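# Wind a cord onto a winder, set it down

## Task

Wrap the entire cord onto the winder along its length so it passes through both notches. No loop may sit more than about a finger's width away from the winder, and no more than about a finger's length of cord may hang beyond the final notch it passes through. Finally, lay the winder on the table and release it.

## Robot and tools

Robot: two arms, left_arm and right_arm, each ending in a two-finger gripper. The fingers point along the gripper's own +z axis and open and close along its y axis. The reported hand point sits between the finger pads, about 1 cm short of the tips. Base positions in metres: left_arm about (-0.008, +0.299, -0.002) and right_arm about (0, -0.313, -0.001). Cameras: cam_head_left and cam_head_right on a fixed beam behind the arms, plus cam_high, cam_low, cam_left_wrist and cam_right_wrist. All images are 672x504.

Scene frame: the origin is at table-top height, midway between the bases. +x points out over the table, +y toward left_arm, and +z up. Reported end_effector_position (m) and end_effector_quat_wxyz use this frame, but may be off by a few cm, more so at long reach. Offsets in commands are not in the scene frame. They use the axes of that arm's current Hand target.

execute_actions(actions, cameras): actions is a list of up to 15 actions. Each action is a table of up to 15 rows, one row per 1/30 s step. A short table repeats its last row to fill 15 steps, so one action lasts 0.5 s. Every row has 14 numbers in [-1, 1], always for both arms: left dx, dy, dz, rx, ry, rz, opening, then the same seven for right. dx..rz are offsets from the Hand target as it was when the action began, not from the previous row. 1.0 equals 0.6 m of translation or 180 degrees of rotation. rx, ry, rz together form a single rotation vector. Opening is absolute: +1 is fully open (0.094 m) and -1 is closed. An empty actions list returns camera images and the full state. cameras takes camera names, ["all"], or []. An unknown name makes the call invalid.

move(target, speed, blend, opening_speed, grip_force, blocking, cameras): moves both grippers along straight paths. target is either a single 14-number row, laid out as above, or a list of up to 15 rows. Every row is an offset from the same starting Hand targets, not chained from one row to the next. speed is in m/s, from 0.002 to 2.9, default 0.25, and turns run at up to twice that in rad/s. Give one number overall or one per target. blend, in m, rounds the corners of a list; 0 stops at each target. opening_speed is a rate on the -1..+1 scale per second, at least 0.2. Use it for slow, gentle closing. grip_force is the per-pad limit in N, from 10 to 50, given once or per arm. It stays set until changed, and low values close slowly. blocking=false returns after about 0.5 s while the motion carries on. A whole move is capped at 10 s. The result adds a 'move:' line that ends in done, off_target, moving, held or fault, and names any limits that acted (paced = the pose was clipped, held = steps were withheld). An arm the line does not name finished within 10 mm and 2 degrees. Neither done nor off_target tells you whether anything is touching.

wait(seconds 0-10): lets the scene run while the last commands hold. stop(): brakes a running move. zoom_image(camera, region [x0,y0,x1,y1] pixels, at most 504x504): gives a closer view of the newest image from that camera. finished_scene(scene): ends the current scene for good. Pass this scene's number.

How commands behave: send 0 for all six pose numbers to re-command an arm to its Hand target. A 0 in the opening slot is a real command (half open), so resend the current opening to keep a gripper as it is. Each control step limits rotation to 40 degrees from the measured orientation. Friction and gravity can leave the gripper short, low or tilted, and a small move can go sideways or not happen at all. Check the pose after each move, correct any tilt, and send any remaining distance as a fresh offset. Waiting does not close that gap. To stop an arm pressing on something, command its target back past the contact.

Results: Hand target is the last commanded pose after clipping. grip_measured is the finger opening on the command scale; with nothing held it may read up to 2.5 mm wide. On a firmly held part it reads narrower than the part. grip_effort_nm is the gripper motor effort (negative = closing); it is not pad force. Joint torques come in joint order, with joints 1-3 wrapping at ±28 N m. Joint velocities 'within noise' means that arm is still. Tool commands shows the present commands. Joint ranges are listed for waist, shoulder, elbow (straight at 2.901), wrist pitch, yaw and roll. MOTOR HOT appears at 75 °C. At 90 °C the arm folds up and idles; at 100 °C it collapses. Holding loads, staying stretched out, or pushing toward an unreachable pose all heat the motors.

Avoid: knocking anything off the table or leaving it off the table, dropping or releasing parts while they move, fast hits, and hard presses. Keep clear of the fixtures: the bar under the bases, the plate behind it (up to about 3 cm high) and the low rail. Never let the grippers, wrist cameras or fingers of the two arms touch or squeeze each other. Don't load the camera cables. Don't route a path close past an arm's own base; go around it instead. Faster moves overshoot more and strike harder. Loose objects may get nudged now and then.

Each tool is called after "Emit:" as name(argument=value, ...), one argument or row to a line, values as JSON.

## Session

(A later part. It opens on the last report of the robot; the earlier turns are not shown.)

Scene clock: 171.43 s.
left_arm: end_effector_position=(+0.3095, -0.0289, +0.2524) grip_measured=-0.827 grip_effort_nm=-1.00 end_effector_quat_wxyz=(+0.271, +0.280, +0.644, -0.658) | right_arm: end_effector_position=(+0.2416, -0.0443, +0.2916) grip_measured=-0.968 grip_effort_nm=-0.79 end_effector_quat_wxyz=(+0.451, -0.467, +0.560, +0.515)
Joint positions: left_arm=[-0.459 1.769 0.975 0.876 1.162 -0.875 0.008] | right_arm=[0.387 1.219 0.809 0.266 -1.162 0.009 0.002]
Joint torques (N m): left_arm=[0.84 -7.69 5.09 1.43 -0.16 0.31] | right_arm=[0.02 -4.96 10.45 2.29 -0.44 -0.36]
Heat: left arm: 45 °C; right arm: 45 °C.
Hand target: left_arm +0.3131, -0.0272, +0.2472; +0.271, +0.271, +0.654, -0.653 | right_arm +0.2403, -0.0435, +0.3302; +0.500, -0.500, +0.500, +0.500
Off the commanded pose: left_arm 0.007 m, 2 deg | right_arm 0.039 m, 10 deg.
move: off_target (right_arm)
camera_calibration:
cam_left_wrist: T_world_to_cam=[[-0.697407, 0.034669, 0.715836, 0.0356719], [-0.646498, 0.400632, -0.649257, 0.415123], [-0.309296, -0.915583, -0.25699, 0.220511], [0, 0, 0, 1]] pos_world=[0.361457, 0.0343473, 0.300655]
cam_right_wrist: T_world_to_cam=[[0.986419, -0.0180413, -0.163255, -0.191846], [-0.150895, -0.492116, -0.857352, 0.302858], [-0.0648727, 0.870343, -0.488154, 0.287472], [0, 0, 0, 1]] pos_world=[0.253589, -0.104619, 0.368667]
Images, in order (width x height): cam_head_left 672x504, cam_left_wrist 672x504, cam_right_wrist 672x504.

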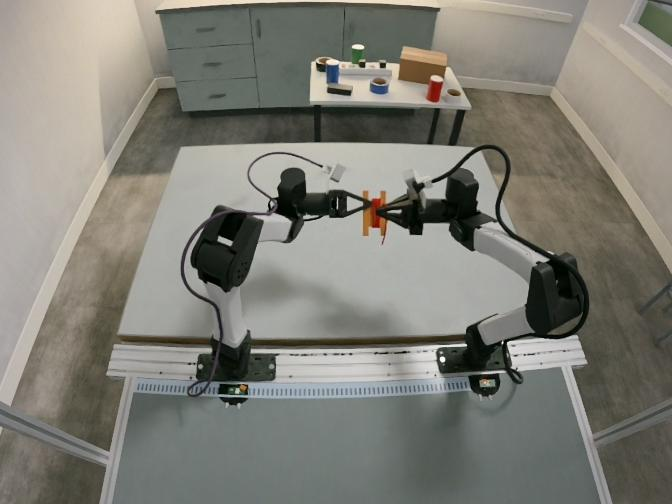

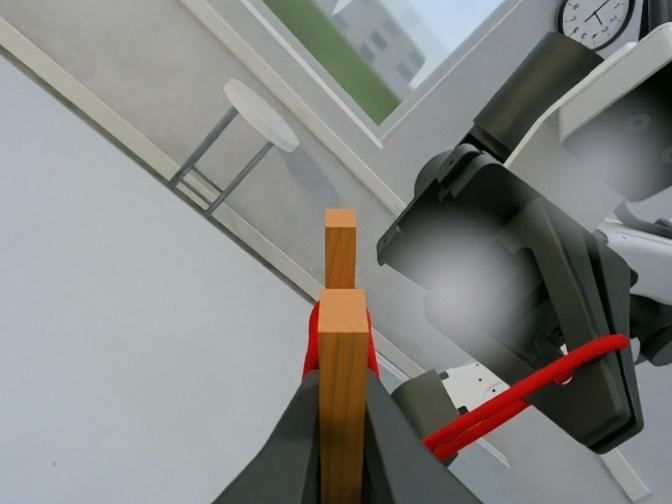

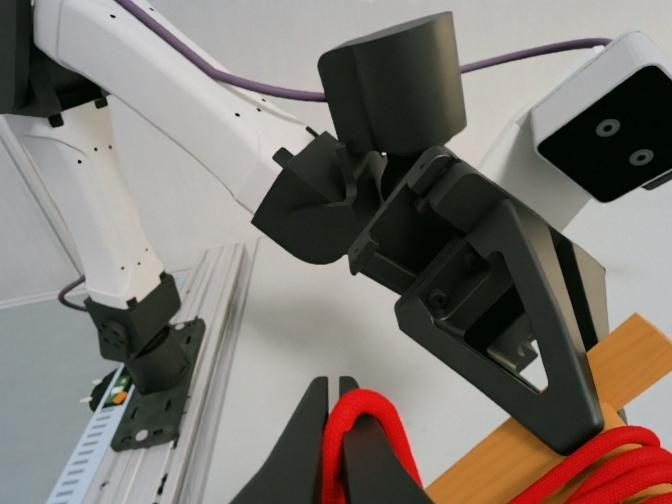

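Emit:
move(
  target=[
    [0,0,0,0,0,0,-1,-0.01,0,0.02,0,0,0,-0.9],
    [0,0,0,0,0,0,-1,-0.13,-0.03,0.02,0,0,0,-0.9],
    [0,0,0,0,0,0,-1,-0.13,-0.03,0.02,0,0,0,-0.97],
  ],
  speed=0.06,
  cameras=["cam_right_wrist","cam_head_left","cam_left_wrist"],
)

Emit:
zoom_image(
  camera="cam_head_left",
  region=[310, 150, 430, 270],
)

Scene clock: 174.70 s.
left_arm: end_effector_position=(+0.3115, -0.0289, +0.2516) grip_measured=-0.827 grip_effort_nm=-1.01 end_effector_quat_wxyz=(+0.273, +0.276, +0.647, -0.656) | right_arm: end_effector_position=(+0.2602, -0.0301, +0.3829) grip_measured=-0.966 grip_effort_nm=-0.75 end_effector_quat_wxyz=(+0.470, -0.484, +0.534, +0.511)
Joint positions: left_arm=[-0.459 1.768 0.975 0.868 1.151 -0.87 0.008] | right_arm=[0.405 1.306 1.197 0.03 -1.165 0.003 0.002]
Joint velocities: left_arm=[within noise] | right_arm=[-0.002 0.012 0.012 -0.081 -0.022 -0.051 -0.004]
Joint torques (N m): left_arm=[0.83 -7.69 5.18 1.52 -0.04 0.28] | right_arm=[-0.03 -4.75 9.54 1.97 -0.22 -0.19]
Heat: left arm: 45 °C; right arm: 45 °C.
Hand target: left_arm +0.3131, -0.0272, +0.2472; +0.270, +0.271, +0.654, -0.653 | right_arm +0.2583, -0.0314, +0.4082; +0.500, -0.500, +0.500, +0.500
Off the commanded pose: left_arm 0.005 m, 1 deg | right_arm 0.025 m, 6 deg.
move: off_target (right_arm); target 3's new opening was sent with right_arm's hand 0.025 m and 6 deg from that target
camera_calibration:
cam_left_wrist: T_world_to_cam=[[-0.696189, 0.0254036, 0.717409, 0.036624], [-0.652382, 0.394606, -0.647058, 0.417038], [-0.299531, -0.918499, -0.258147, 0.218014], [0, 0, 0, 1]] pos_world=[0.362867, 0.0347495, 0.299853]
cam_right_wrist: T_world_to_cam=[[0.99516, 0.00631126, -0.0980642, -0.221472], [-0.0834239, -0.47312, -0.877039, 0.38149], [-0.0519314, 0.880975, -0.470304, 0.310986], [0, 0, 0, 1]] pos_world=[0.268376, -0.0920818, 0.459121]
Images, in order (width x height): cam_head_left 672x504, cam_left_wrist 672x504, cam_right_wrist 672x504.

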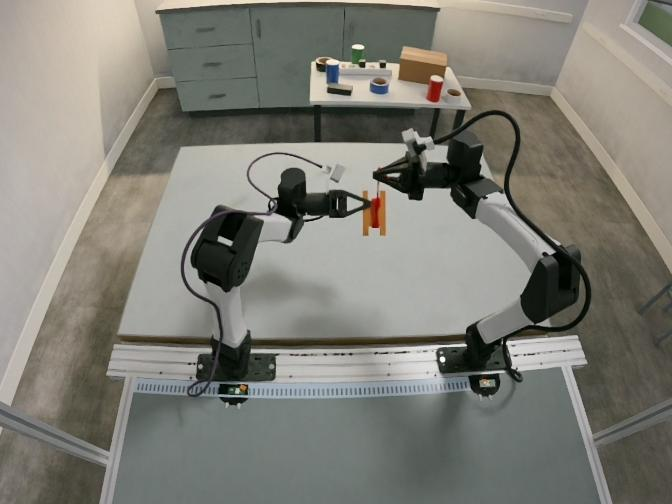

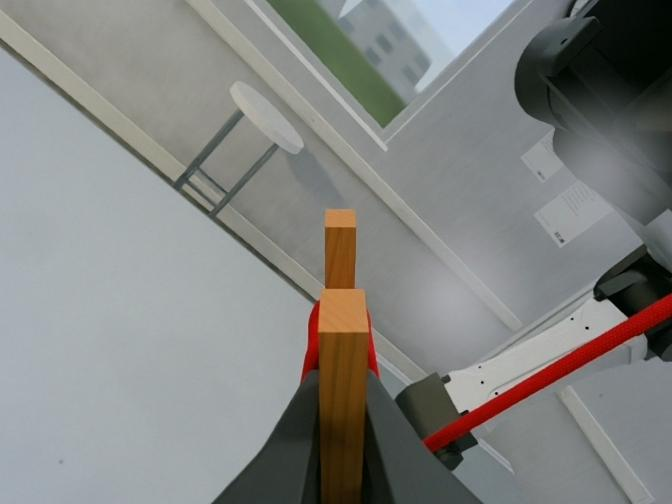

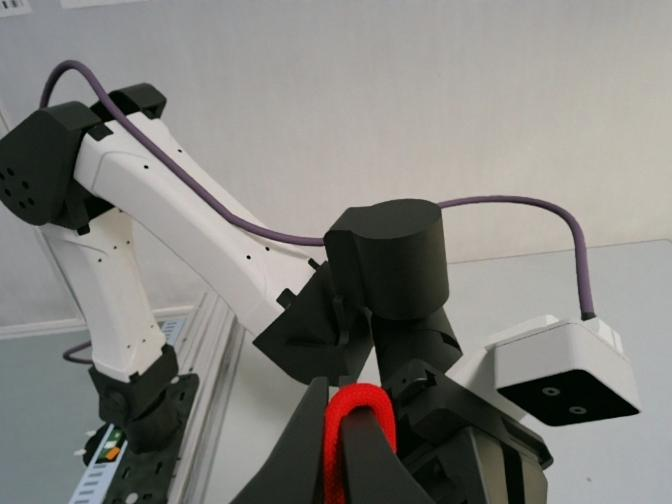

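Scaled by 4.200 from the camera's 672x504 image, which has a finer 960x720 frame.

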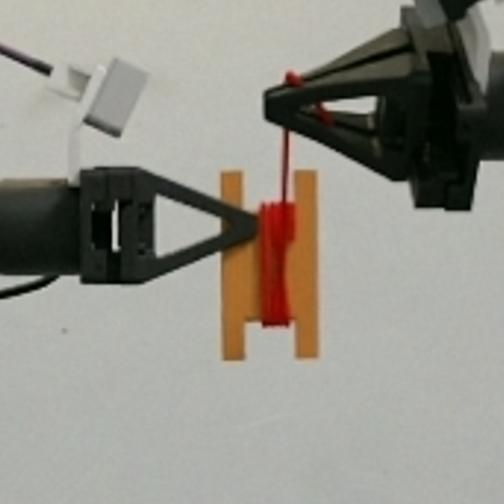

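Emit:
move(
  target=[
    [0,0,0,0,0,0,-1,0.055,-0.103,0,0,0,0,-0.97],
    [0,0,0,0,0,0,-1,0.122,-0.2195,0,0,0,0,-0.97],
    [0,0,0,0,0,0,-1,0.23,-0.2445,0,0,0,0,-0.97],
    [0,0,0,0,0,0,-1,0.347,-0.186,0,0,0,0,-0.97],
    [0,0,0,0,0,0,-1,0.372,-0.11,0,0,0,0,-0.97],
  ],
  speed=0.12,
  blend=[0.02,0.02,0.02,0.02,0],
  cameras=["cam_right_wrist","cam_head_left","cam_left_wrist"],
)

Emit:
zoom_image(
  camera="cam_head_left",
  region=[310, 150, 430, 270],
)

Scene clock: 179.50 s.
left_arm: end_effector_position=(+0.3134, -0.0287, +0.2447) grip_measured=-0.827 grip_effort_nm=-1.01 end_effector_quat_wxyz=(+0.259, +0.261, +0.660, -0.655) | right_arm: end_effector_position=(+0.3267, -0.0317, +0.1791) grip_measured=-0.967 grip_effort_nm=-0.75 end_effector_quat_wxyz=(+0.492, -0.499, +0.505, +0.503)
Joint positions: left_arm=[-0.458 1.768 0.975 0.82 1.145 -0.87 0.008] | right_arm=[0.322 1.844 0.811 1.026 -1.262 -0.006 0.002]
Joint torques (N m): left_arm=[0.76 -7.82 5.27 2.01 0.05 0.3] | right_arm=[0.69 -9.21 3.79 1.66 0.09 0.03]
Heat: left arm: 45 °C; right arm: 45 °C.
Hand target: left_arm +0.3132, -0.0272, +0.2472; +0.271, +0.271, +0.654, -0.653 | right_arm +0.3241, -0.0314, +0.1849; +0.500, -0.500, +0.500, +0.500
Off the commanded pose: left_arm 0.003 m, 2 deg | right_arm 0.006 m, 1 deg.
move: done
camera_calibration:
cam_left_wrist: T_world_to_cam=[[-0.664238, 0.00554571, 0.7475, 0.0248625], [-0.683193, 0.401325, -0.610071, 0.414441], [-0.303374, -0.915919, -0.262786, 0.219482], [0, 0, 0, 1]] pos_world=[0.366243, 0.0345647, 0.291931]
cam_right_wrist: T_world_to_cam=[[0.999466, 0.0230718, -0.0231217, -0.321956], [-0.0103466, -0.447799, -0.894075, 0.187543], [-0.0309818, 0.893837, -0.447321, 0.20953], [0, 0, 0, 1]] pos_world=[0.330216, -0.095876, 0.253961]
Images, in order (width x height): cam_head_left 672x504, cam_left_wrist 672x504, cam_right_wrist 672x504.

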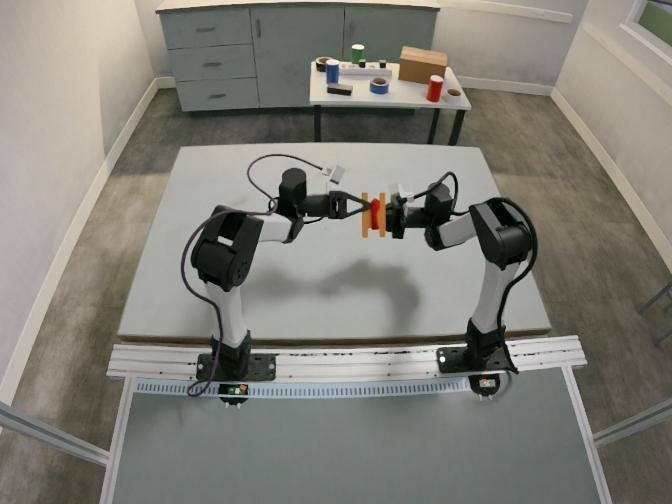

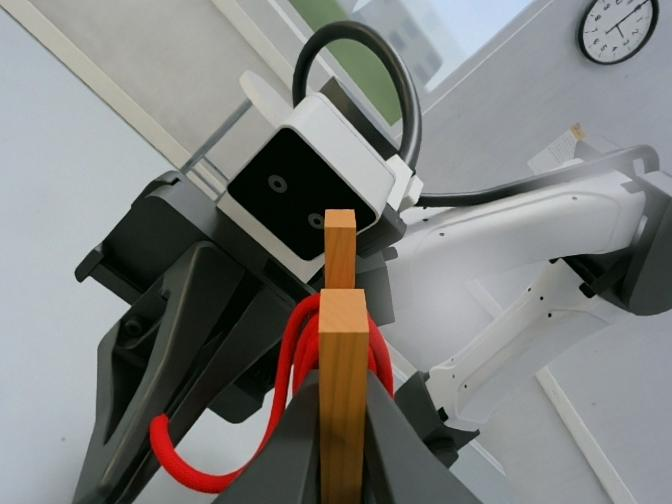

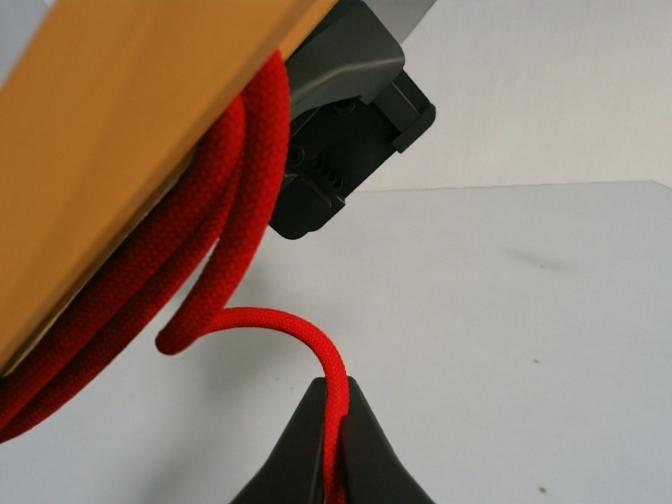

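Scaled by 4.200 from the camera's 672x504 image, which has a finer 960x720 frame.

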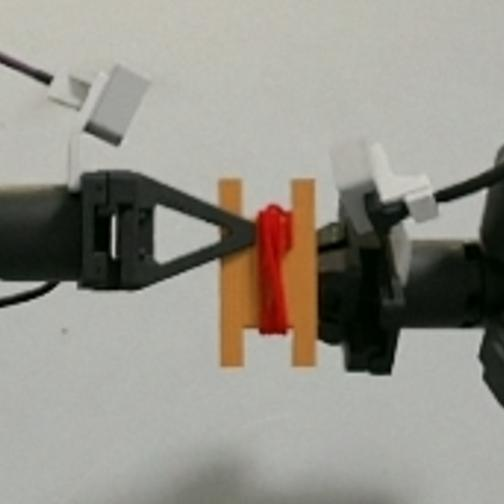

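Emit:
move(
  target=[
    [0,0,0,0,0,0,-1,0,0,0,0,0,0,-0.6],
    [0,0,0,0,0,0,-1,0,0,-0.25,0,0,0,-0.6],
    [0,0,0,0,0,0,-1,0,0.15,-0.35,0,0,0,-0.6],
  ],
  speed=0.15,
  cameras=["cam_right_wrist","cam_left_wrist"],
)

Scene clock: 183.70 s.
left_arm: end_effector_position=(+0.3134, -0.0287, +0.2447) grip_measured=-0.827 grip_effort_nm=-1.01 end_effector_quat_wxyz=(+0.259, +0.261, +0.660, -0.655) | right_arm: end_effector_position=(+0.2371, -0.2404, +0.1869) grip_measured=-0.601 grip_effort_nm=0.06 end_effector_quat_wxyz=(+0.608, -0.368, +0.609, +0.353)
Joint positions: left_arm=[-0.458 1.768 0.975 0.82 1.145 -0.87 0.008] | right_arm=[-0.487 1.137 0.174 1.047 -1.566 0.056 0.019]
Joint torques (N m): left_arm=[0.76 -7.8 5.26 2 0.04 0.29] | right_arm=[-0.43 -2.25 3.73 1.21 0 0.02]
Heat: left arm: 45 °C; right arm: 44 °C.
Hand target: left_arm +0.3132, -0.0272, +0.2472; +0.271, +0.271, +0.654, -0.653 | right_arm +0.2343, -0.2416, +0.1851; +0.500, -0.500, +0.500, +0.500
Off the commanded pose: left_arm 0.003 m, 2 deg | right_arm 0.004 m, 29 deg.
joint sent to its limit (right arm) — joint 5 (wrist yaw), lower limit. The joint targets are off in orientation, not in position.
move: off_target (right_arm)
camera_calibration:
cam_left_wrist: T_world_to_cam=[[-0.664238, 0.00554571, 0.7475, 0.0248625], [-0.683193, 0.401325, -0.610071, 0.414441], [-0.303374, -0.915919, -0.262786, 0.219482], [0, 0, 0, 1]] pos_world=[0.366243, 0.0345647, 0.291931]
cam_right_wrist: T_world_to_cam=[[0.885797, -0.463958, 0.0103103, -0.323776], [-0.201355, -0.404258, -0.892206, 0.155597], [0.418114, 0.788237, -0.451511, 0.265642], [0, 0, 0, 1]] pos_world=[0.207062, -0.296706, 0.262103]
Images, in order (width x height): cam_left_wrist 672x504, cam_right_wrist 672x504.

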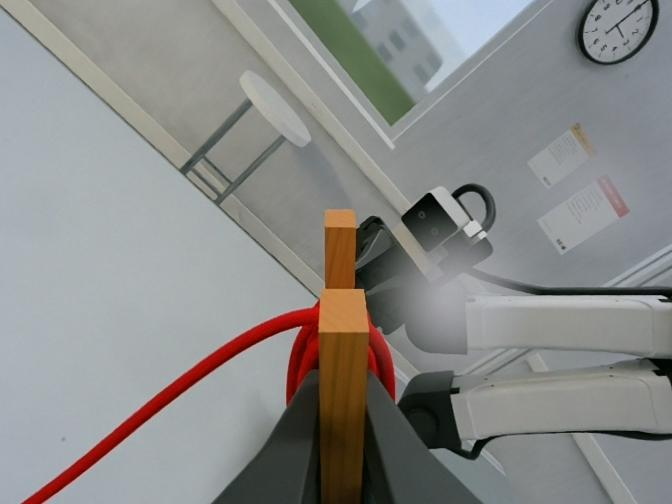

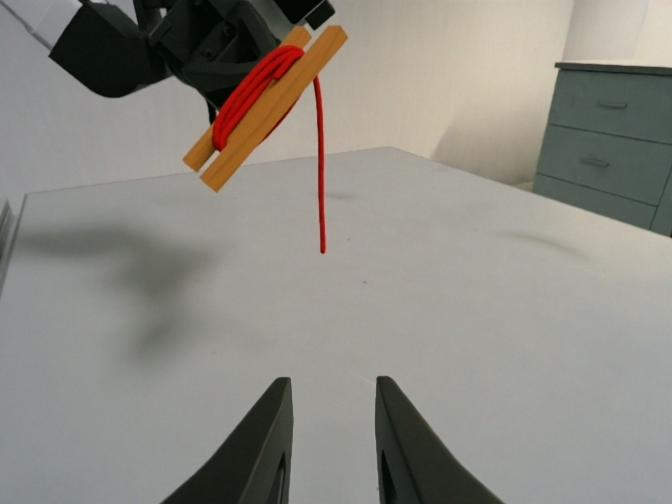

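Emit:
move(
  target=[
    [0,0,0,0,0,0.4,-1,0,0,0,0,0,0,-0.6],
    [0,0,0,0,0,0.75,-1,0,0,-0.05,0,0,0,-0.6],
  ],
  speed=0.25,
  blend=[0.01,0],
  cameras=["cam_right_wrist","cam_left_wrist","cam_head_left"],
)

Emit:
zoom_image(
  camera="cam_head_left",
  region=[310, 150, 430, 270],
)

Scene clock: 189.53 s.
left_arm: end_effector_position=(+0.3133, -0.0287, +0.2447) grip_measured=-0.827 grip_effort_nm=-1.00 end_effector_quat_wxyz=(+0.704, +0.710, +0.012, -0.012) | right_arm: end_effector_position=(+0.2373, -0.2706, +0.1868) grip_measured=-0.601 grip_effort_nm=0.06 end_effector_quat_wxyz=(+0.632, -0.320, +0.636, +0.307)
Joint positions: left_arm=[-0.458 1.768 0.975 0.82 1.145 1.485 0.008] | right_arm=[-0.638 1.079 0.14 1.047 -1.566 0.086 0.019]
Joint torques (N m): left_arm=[0.76 -7.72 5.16 1.9 0.04 0.19] | right_arm=[-0.34 -1.84 3.9 1.27 0.06 0]
Heat: left arm: 46 °C; right arm: 43 °C.
Hand target: left_arm +0.3132, -0.0272, +0.2472; +0.707, +0.707, +0.000, +0.000 | right_arm +0.2343, -0.2715, +0.1852; +0.500, -0.500, +0.500, +0.500
Off the commanded pose: left_arm 0.003 m, 2 deg | right_arm 0.003 m, 37 deg.
joint sent to its limit (right arm) — joint 5 (wrist yaw), lower limit. The joint targets are off in orientation, not in position.
move: off_target (right_arm)
camera_calibration:
cam_left_wrist: T_world_to_cam=[[-0.0597671, 0.0201154, -0.99801, 0.262979], [0.916905, 0.396337, -0.0469216, -0.224823], [0.394604, -0.917885, -0.0421318, -0.0533425], [0, 0, 0, 1]] pos_world=[0.242908, 0.0348535, 0.249659]
cam_right_wrist: T_world_to_cam=[[0.805675, -0.592313, 0.00729823, -0.353102], [-0.262878, -0.368557, -0.891662, 0.167456], [0.530833, 0.716471, -0.452643, 0.243484], [0, 0, 0, 1]] pos_world=[0.199257, -0.321879, 0.262103]
Images, in order (width x height): cam_head_left 672x504, cam_left_wrist 672x504, cam_right_wrist 672x504.

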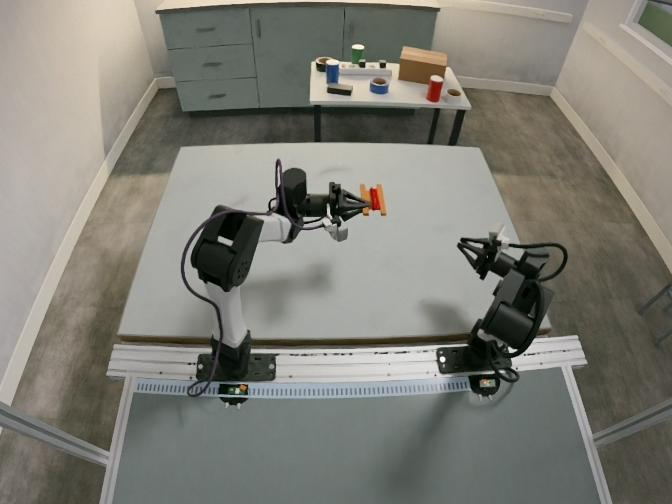

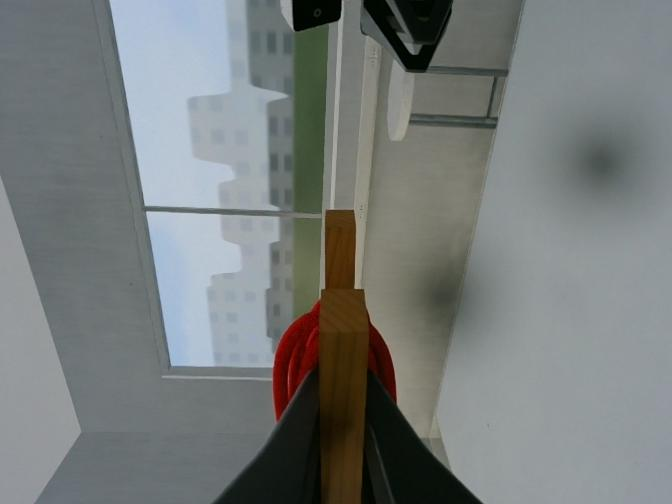

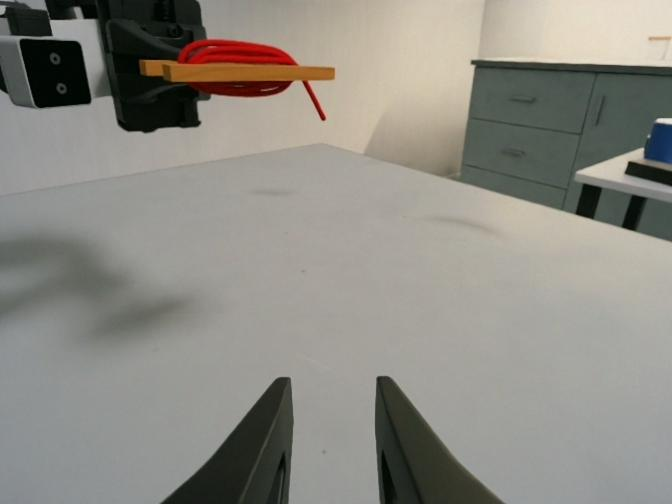

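Scaled by 4.200 from the camera's 672x504 image, which has a finer 960x720 frame.

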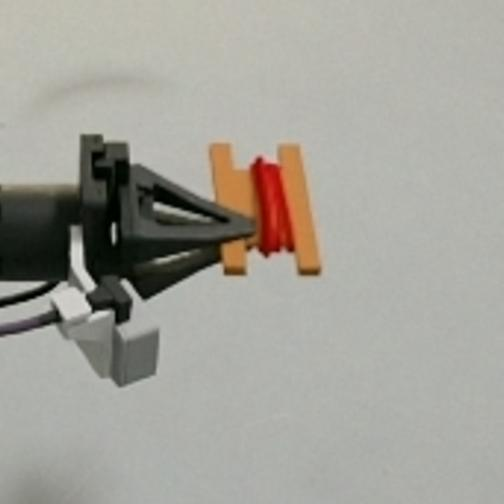

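Emit:
move(
  target=[
    [0,-0.2,0,0.139,0,0,-1,0,0,0,0,0,0,-0.6],
    [0,-0.325,0,0.139,0,0,-1,0,0,0,0,0,0,-0.6],
  ],
  speed=0.12,
  blend=[0.02,0],
  cameras=["cam_right_wrist","cam_left_wrist"],
)

Emit:
zoom_image(
  camera="cam_right_wrist",
  region=[80, 60, 400, 300],
)

Scene clock: 193.17 s.
left_arm: end_effector_position=(+0.3118, -0.0238, +0.0487) grip_measured=-0.827 grip_effort_nm=-1.01 end_effector_quat_wxyz=(+0.545, +0.837, +0.046, -0.003) | right_arm: end_effector_position=(+0.2373, -0.2706, +0.1868) grip_measured=-0.601 grip_effort_nm=0.06 end_effector_quat_wxyz=(+0.632, -0.320, +0.636, +0.307)
Joint positions: left_arm=[-0.506 2.006 0.918 0.376 0.934 2.084 0.008] | right_arm=[-0.638 1.079 0.14 1.047 -1.566 0.086 0.019]
Joint torques (N m): left_arm=[0.16 -7.75 4.53 2.02 0.44 0.14] | right_arm=[-0.23 -1.85 3.93 1.3 0.05 0.02]
Motor temperatures (°C): left_arm=[25 38 40 45 26 25 28] | right_arm=[22 41 39 43 25 28 27]
Heat: left arm: 45 °C; right arm: 43 °C.
Hand target: left_arm +0.3132, -0.0270, +0.0523; +0.537, +0.844, +0.000, +0.000 | right_arm +0.2343, -0.2715, +0.1852; +0.500, -0.500, +0.500, +0.500
Off the commanded pose: left_arm 0.005 m, 5 deg | right_arm 0.003 m, 37 deg.
joint sent to its limit (left arm) — joint 6 (wrist roll), upper limit. The joint targets are off in orientation, not in position.
joint sent to its limit (right arm) — joint 5 (wrist yaw), lower limit. The joint targets are off in orientation, not in position.
move: off_target (left_arm, right_arm)
camera_calibration:
cam_left_wrist: T_world_to_cam=[[-0.108395, 0.409183, -0.905991, 0.0870702], [0.894534, 0.437708, 0.0906631, -0.233332], [0.433658, -0.800613, -0.413473, -0.0477796], [0, 0, 0, 1]] pos_world=[0.238882, 0.0282509, 0.0802839]
cam_right_wrist: T_world_to_cam=[[0.805675, -0.592313, 0.00729823, -0.353102], [-0.262878, -0.368557, -0.891662, 0.167456], [0.530833, 0.716471, -0.452643, 0.243484], [0, 0, 0, 1]] pos_world=[0.199257, -0.321879, 0.262103]
Images, in order (width x height): cam_left_wrist 672x504, cam_right_wrist 672x504.

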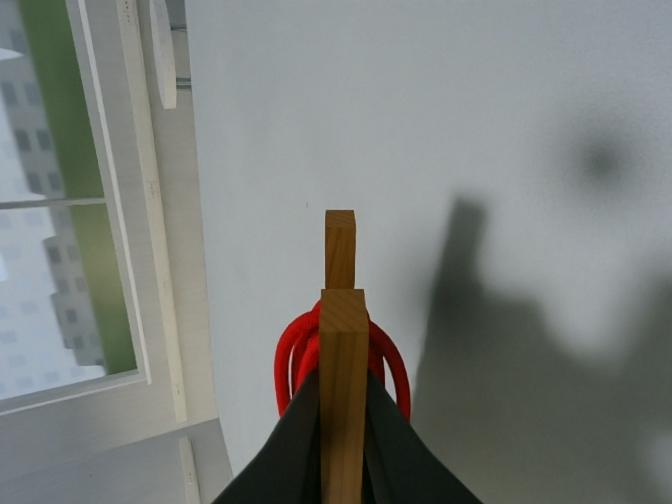

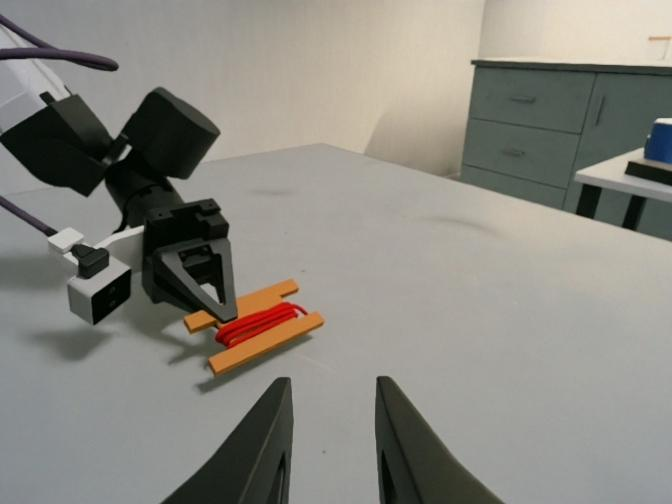

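Scaled by 1.575 from the camera's 672x504 image, which has a finer 960x720 frame.

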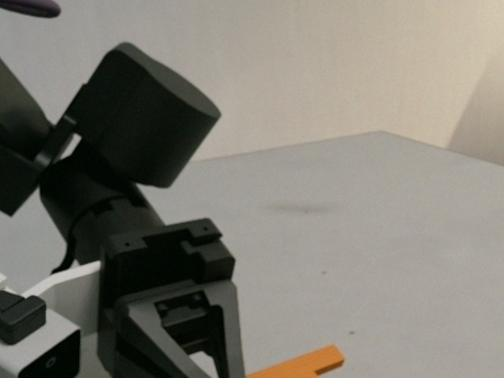

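Emit:
move(
  target=[0,-0.038,0.018,0,0,0,-1,0,0,0,0,0,0,-0.6],
  speed=0.05,
  cameras=["cam_right_wrist"],
)

Emit:
zoom_image(
  camera="cam_right_wrist",
  region=[130, 230, 370, 410],
)

Scene clock: 194.57 s.
left_arm: end_effector_position=(+0.3158, -0.0251, +0.0285) grip_measured=-0.827 grip_effort_nm=-1.01 end_effector_quat_wxyz=(+0.550, +0.834, +0.039, +0.006) | right_arm: end_effector_position=(+0.2373, -0.2706, +0.1868) grip_measured=-0.601 grip_effort_nm=0.06 end_effector_quat_wxyz=(+0.632, -0.320, +0.636, +0.307)
Joint positions: left_arm=[-0.506 2.084 0.91 0.484 0.934 2.089 0.008] | right_arm=[-0.638 1.079 0.14 1.047 -1.566 0.086 0.019]
Joint torques (N m): left_arm=[0.05 -7.65 3.64 1.89 0.44 0.1] | right_arm=[-0.35 -1.8 3.81 1.24 0.01 -0.01]
Heat: left arm: 45 °C; right arm: 42 °C.
Hand target: left_arm +0.3131, -0.0271, +0.0270; +0.537, +0.844, +0.000, +0.000 | right_arm +0.2343, -0.2715, +0.1852; +0.500, -0.500, +0.500, +0.500
Off the commanded pose: left_arm 0.004 m, 5 deg | right_arm 0.003 m, 37 deg.
joint sent to its limit (left arm) — joint 6 (wrist roll), upper limit. The joint targets are off in orientation, not in position.
joint sent to its limit (right arm) — joint 5 (wrist yaw), lower limit. The joint targets are off in orientation, not in position.
move: off_target (left_arm, right_arm)
camera_calibration:
cam_right_wrist: T_world_to_cam=[[0.805675, -0.592313, 0.00729823, -0.353102], [-0.262878, -0.368557, -0.891662, 0.167456], [0.530833, 0.716471, -0.452643, 0.243484], [0, 0, 0, 1]] pos_world=[0.199257, -0.321879, 0.262103]
Images, in order (width x height): cam_right_wrist 672x504.

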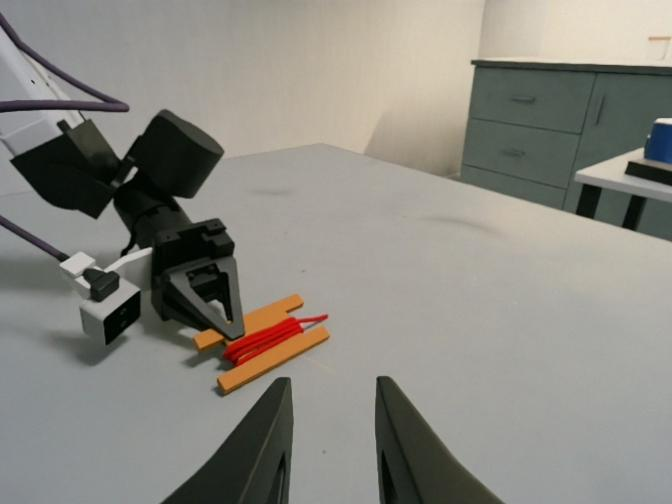

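Scaled by 2.100 from the camera's 672x504 image, which has a finer 960x720 frame.

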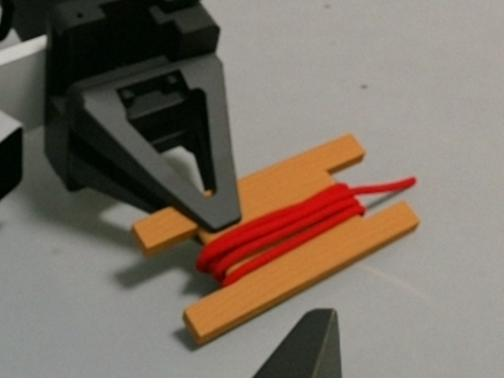

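Emit:
move(
  target=[
    [0,-0.022,0.01,0,0,0,-1,0,0,0,0,0,0,-0.6],
    [0,-0.022,0.01,0,0,0,-0.6,0,0,0,0,0,0,-0.6],
  ],
  speed=0.04,
  opening_speed=0.5,
  cameras=["cam_right_wrist"],
)

Emit:
zoom_image(
  camera="cam_right_wrist",
  region=[130, 230, 370, 410],
)

Scene clock: 197.17 s.
left_arm: end_effector_position=(+0.3177, -0.0272, +0.0199) grip_measured=-0.602 grip_effort_nm=0.13 end_effector_quat_wxyz=(+0.560, +0.828, +0.026, +0.014) | right_arm: end_effector_position=(+0.2373, -0.2706, +0.1868) grip_measured=-0.601 grip_effort_nm=0.06 end_effector_quat_wxyz=(+0.632, -0.320, +0.636, +0.307)
Joint positions: left_arm=[-0.506 2.133 0.905 0.572 0.947 2.09 0.019] | right_arm=[-0.638 1.079 0.14 1.047 -1.566 0.086 0.019]
Joint torques (N m): left_arm=[0.03 -7.58 3.44 1.64 0.32 0.07] | right_arm=[-0.35 -1.72 3.92 1.24 0.08 0]
Heat: left arm: 45 °C; right arm: 42 °C.
Hand target: left_arm +0.3132, -0.0270, +0.0125; +0.537, +0.844, +0.000, +0.000 | right_arm +0.2343, -0.2715, +0.1852; +0.500, -0.500, +0.500, +0.500
Off the commanded pose: left_arm 0.009 m, 5 deg | right_arm 0.003 m, 37 deg.
joint sent to its limit (left arm) — joint 6 (wrist roll), upper limit. The joint targets are off in orientation, not in position.
joint sent to its limit (right arm) — joint 5 (wrist yaw), lower limit. The joint targets are off in orientation, not in position.
move: off_target (left_arm, right_arm); target 2's new opening was sent with left_arm's hand 0.013 m and 5 deg from that target
camera_calibration:
cam_right_wrist: T_world_to_cam=[[0.805675, -0.592313, 0.00729823, -0.353102], [-0.262878, -0.368557, -0.891662, 0.167456], [0.530833, 0.716471, -0.452643, 0.243484], [0, 0, 0, 1]] pos_world=[0.199257, -0.321879, 0.262103]
Images, in order (width x height): cam_right_wrist 672x504.

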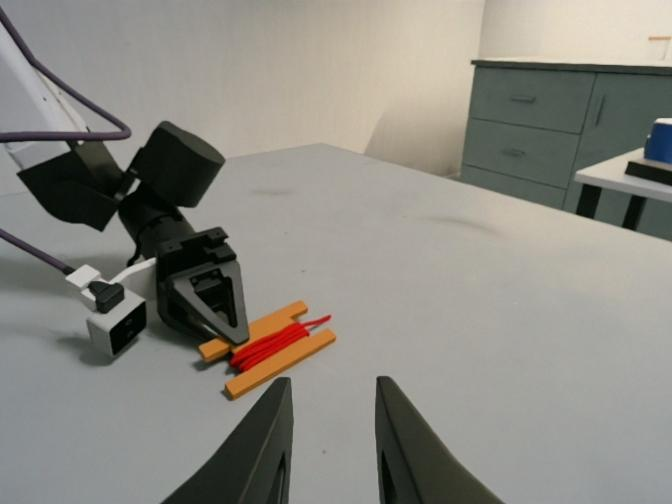

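Scaled by 2.100 from the camera's 672x504 image, which has a finer 960x720 frame.

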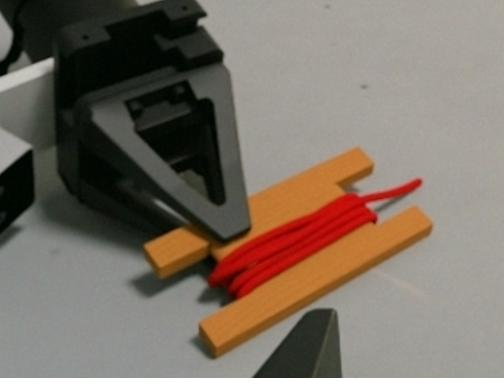

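Resting and released; retreat along the fingers slowly.

Emit:
move(
  target=[
    [0,0.008,-0.08,0,0,0,-0.6,0,0,0,0,0,0,-0.6],
    [0,0.1,-0.2,0,0,0,-0.6,0,0,0,0,0,0,-0.6],
  ],
  speed=0.06,
  cameras=["cam_right_wrist","cam_head_left"],
)

Emit:
zoom_image(
  camera="cam_right_wrist",
  region=[130, 230, 370, 410],
)

Emit:
zoom_image(
  camera="cam_head_left",
  region=[310, 200, 430, 320],
)

Scene clock: 200.77 s.
left_arm: end_effector_position=(+0.3146, +0.0538, +0.1056) grip_measured=-0.602 grip_effort_nm=0.13 end_effector_quat_wxyz=(+0.589, +0.803, +0.086, +0.023) | right_arm: end_effector_position=(+0.2373, -0.2706, +0.1868) grip_measured=-0.601 grip_effort_nm=0.06 end_effector_quat_wxyz=(+0.632, -0.320, +0.636, +0.307)
Joint positions: left_arm=[-0.285 1.766 0.774 0.313 1.088 2.09 0.019] | right_arm=[-0.638 1.079 0.14 1.047 -1.566 0.086 0.019]
Joint torques (N m): left_arm=[1.13 -9.59 4.77 1.49 0.55 0.07] | right_arm=[-0.17 -1.8 4.01 1.23 0.02 0.01]
Heat: left arm: 45 °C; right arm: 42 °C.
Hand target: left_arm +0.3132, +0.0562, +0.1178; +0.537, +0.844, +0.000, +0.000 | right_arm +0.2343, -0.2715, +0.1852; +0.500, -0.500, +0.500, +0.500
Off the commanded pose: left_arm 0.012 m, 13 deg | right_arm 0.003 m, 37 deg.
joint sent to its limit (left arm) — joint 6 (wrist roll), upper limit. The joint targets are off in orientation, not in position.
joint sent to its limit (right arm) — joint 5 (wrist yaw), lower limit. The joint targets are off in orientation, not in position.
move: off_target (left_arm, right_arm)
camera_calibration:
cam_right_wrist: T_world_to_cam=[[0.805675, -0.592313, 0.00729823, -0.353102], [-0.262878, -0.368557, -0.891662, 0.167456], [0.530833, 0.716471, -0.452643, 0.243484], [0, 0, 0, 1]] pos_world=[0.199257, -0.321879, 0.262103]
Images, in order (width x height): cam_head_left 672x504, cam_right_wrist 672x504.

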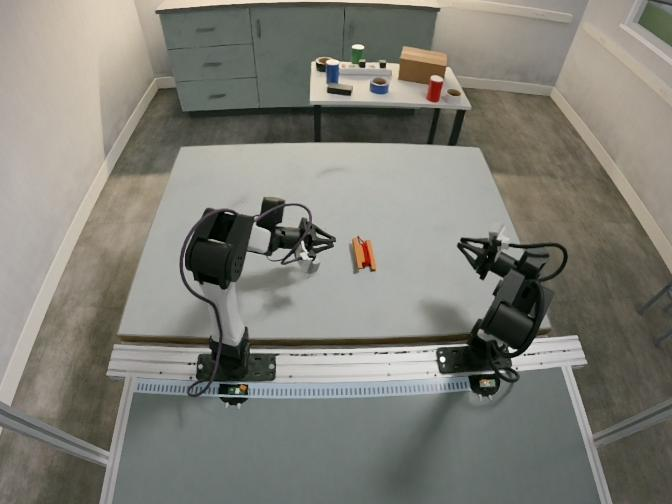

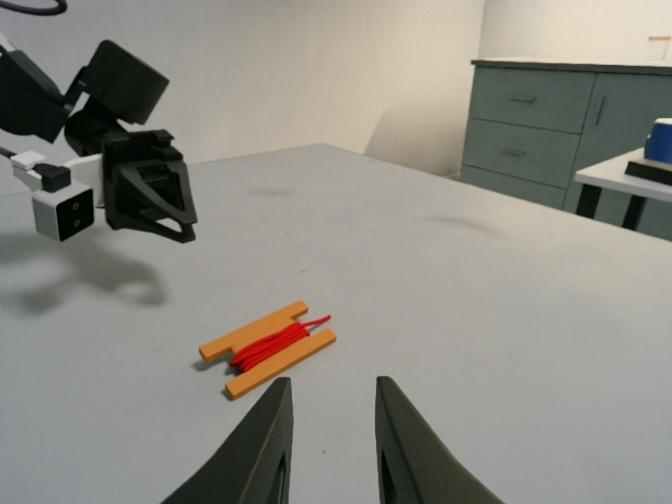

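Scaled by 2.100 from the camera's 672x504 image, which has a finer 960x720 frame.

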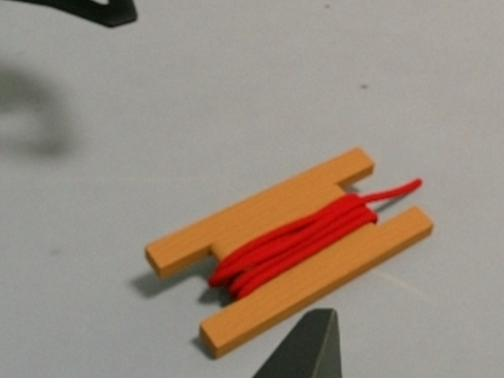

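Scaled by 4.200 from the camera's 672x504 image, which has a finer 960x720 frame.

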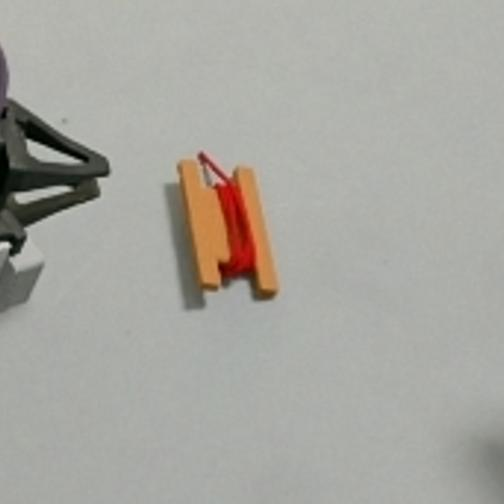

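Excellent. Done.

Emit:
finished_scene(
  scene=1,
)

The scene is finished: the task was done.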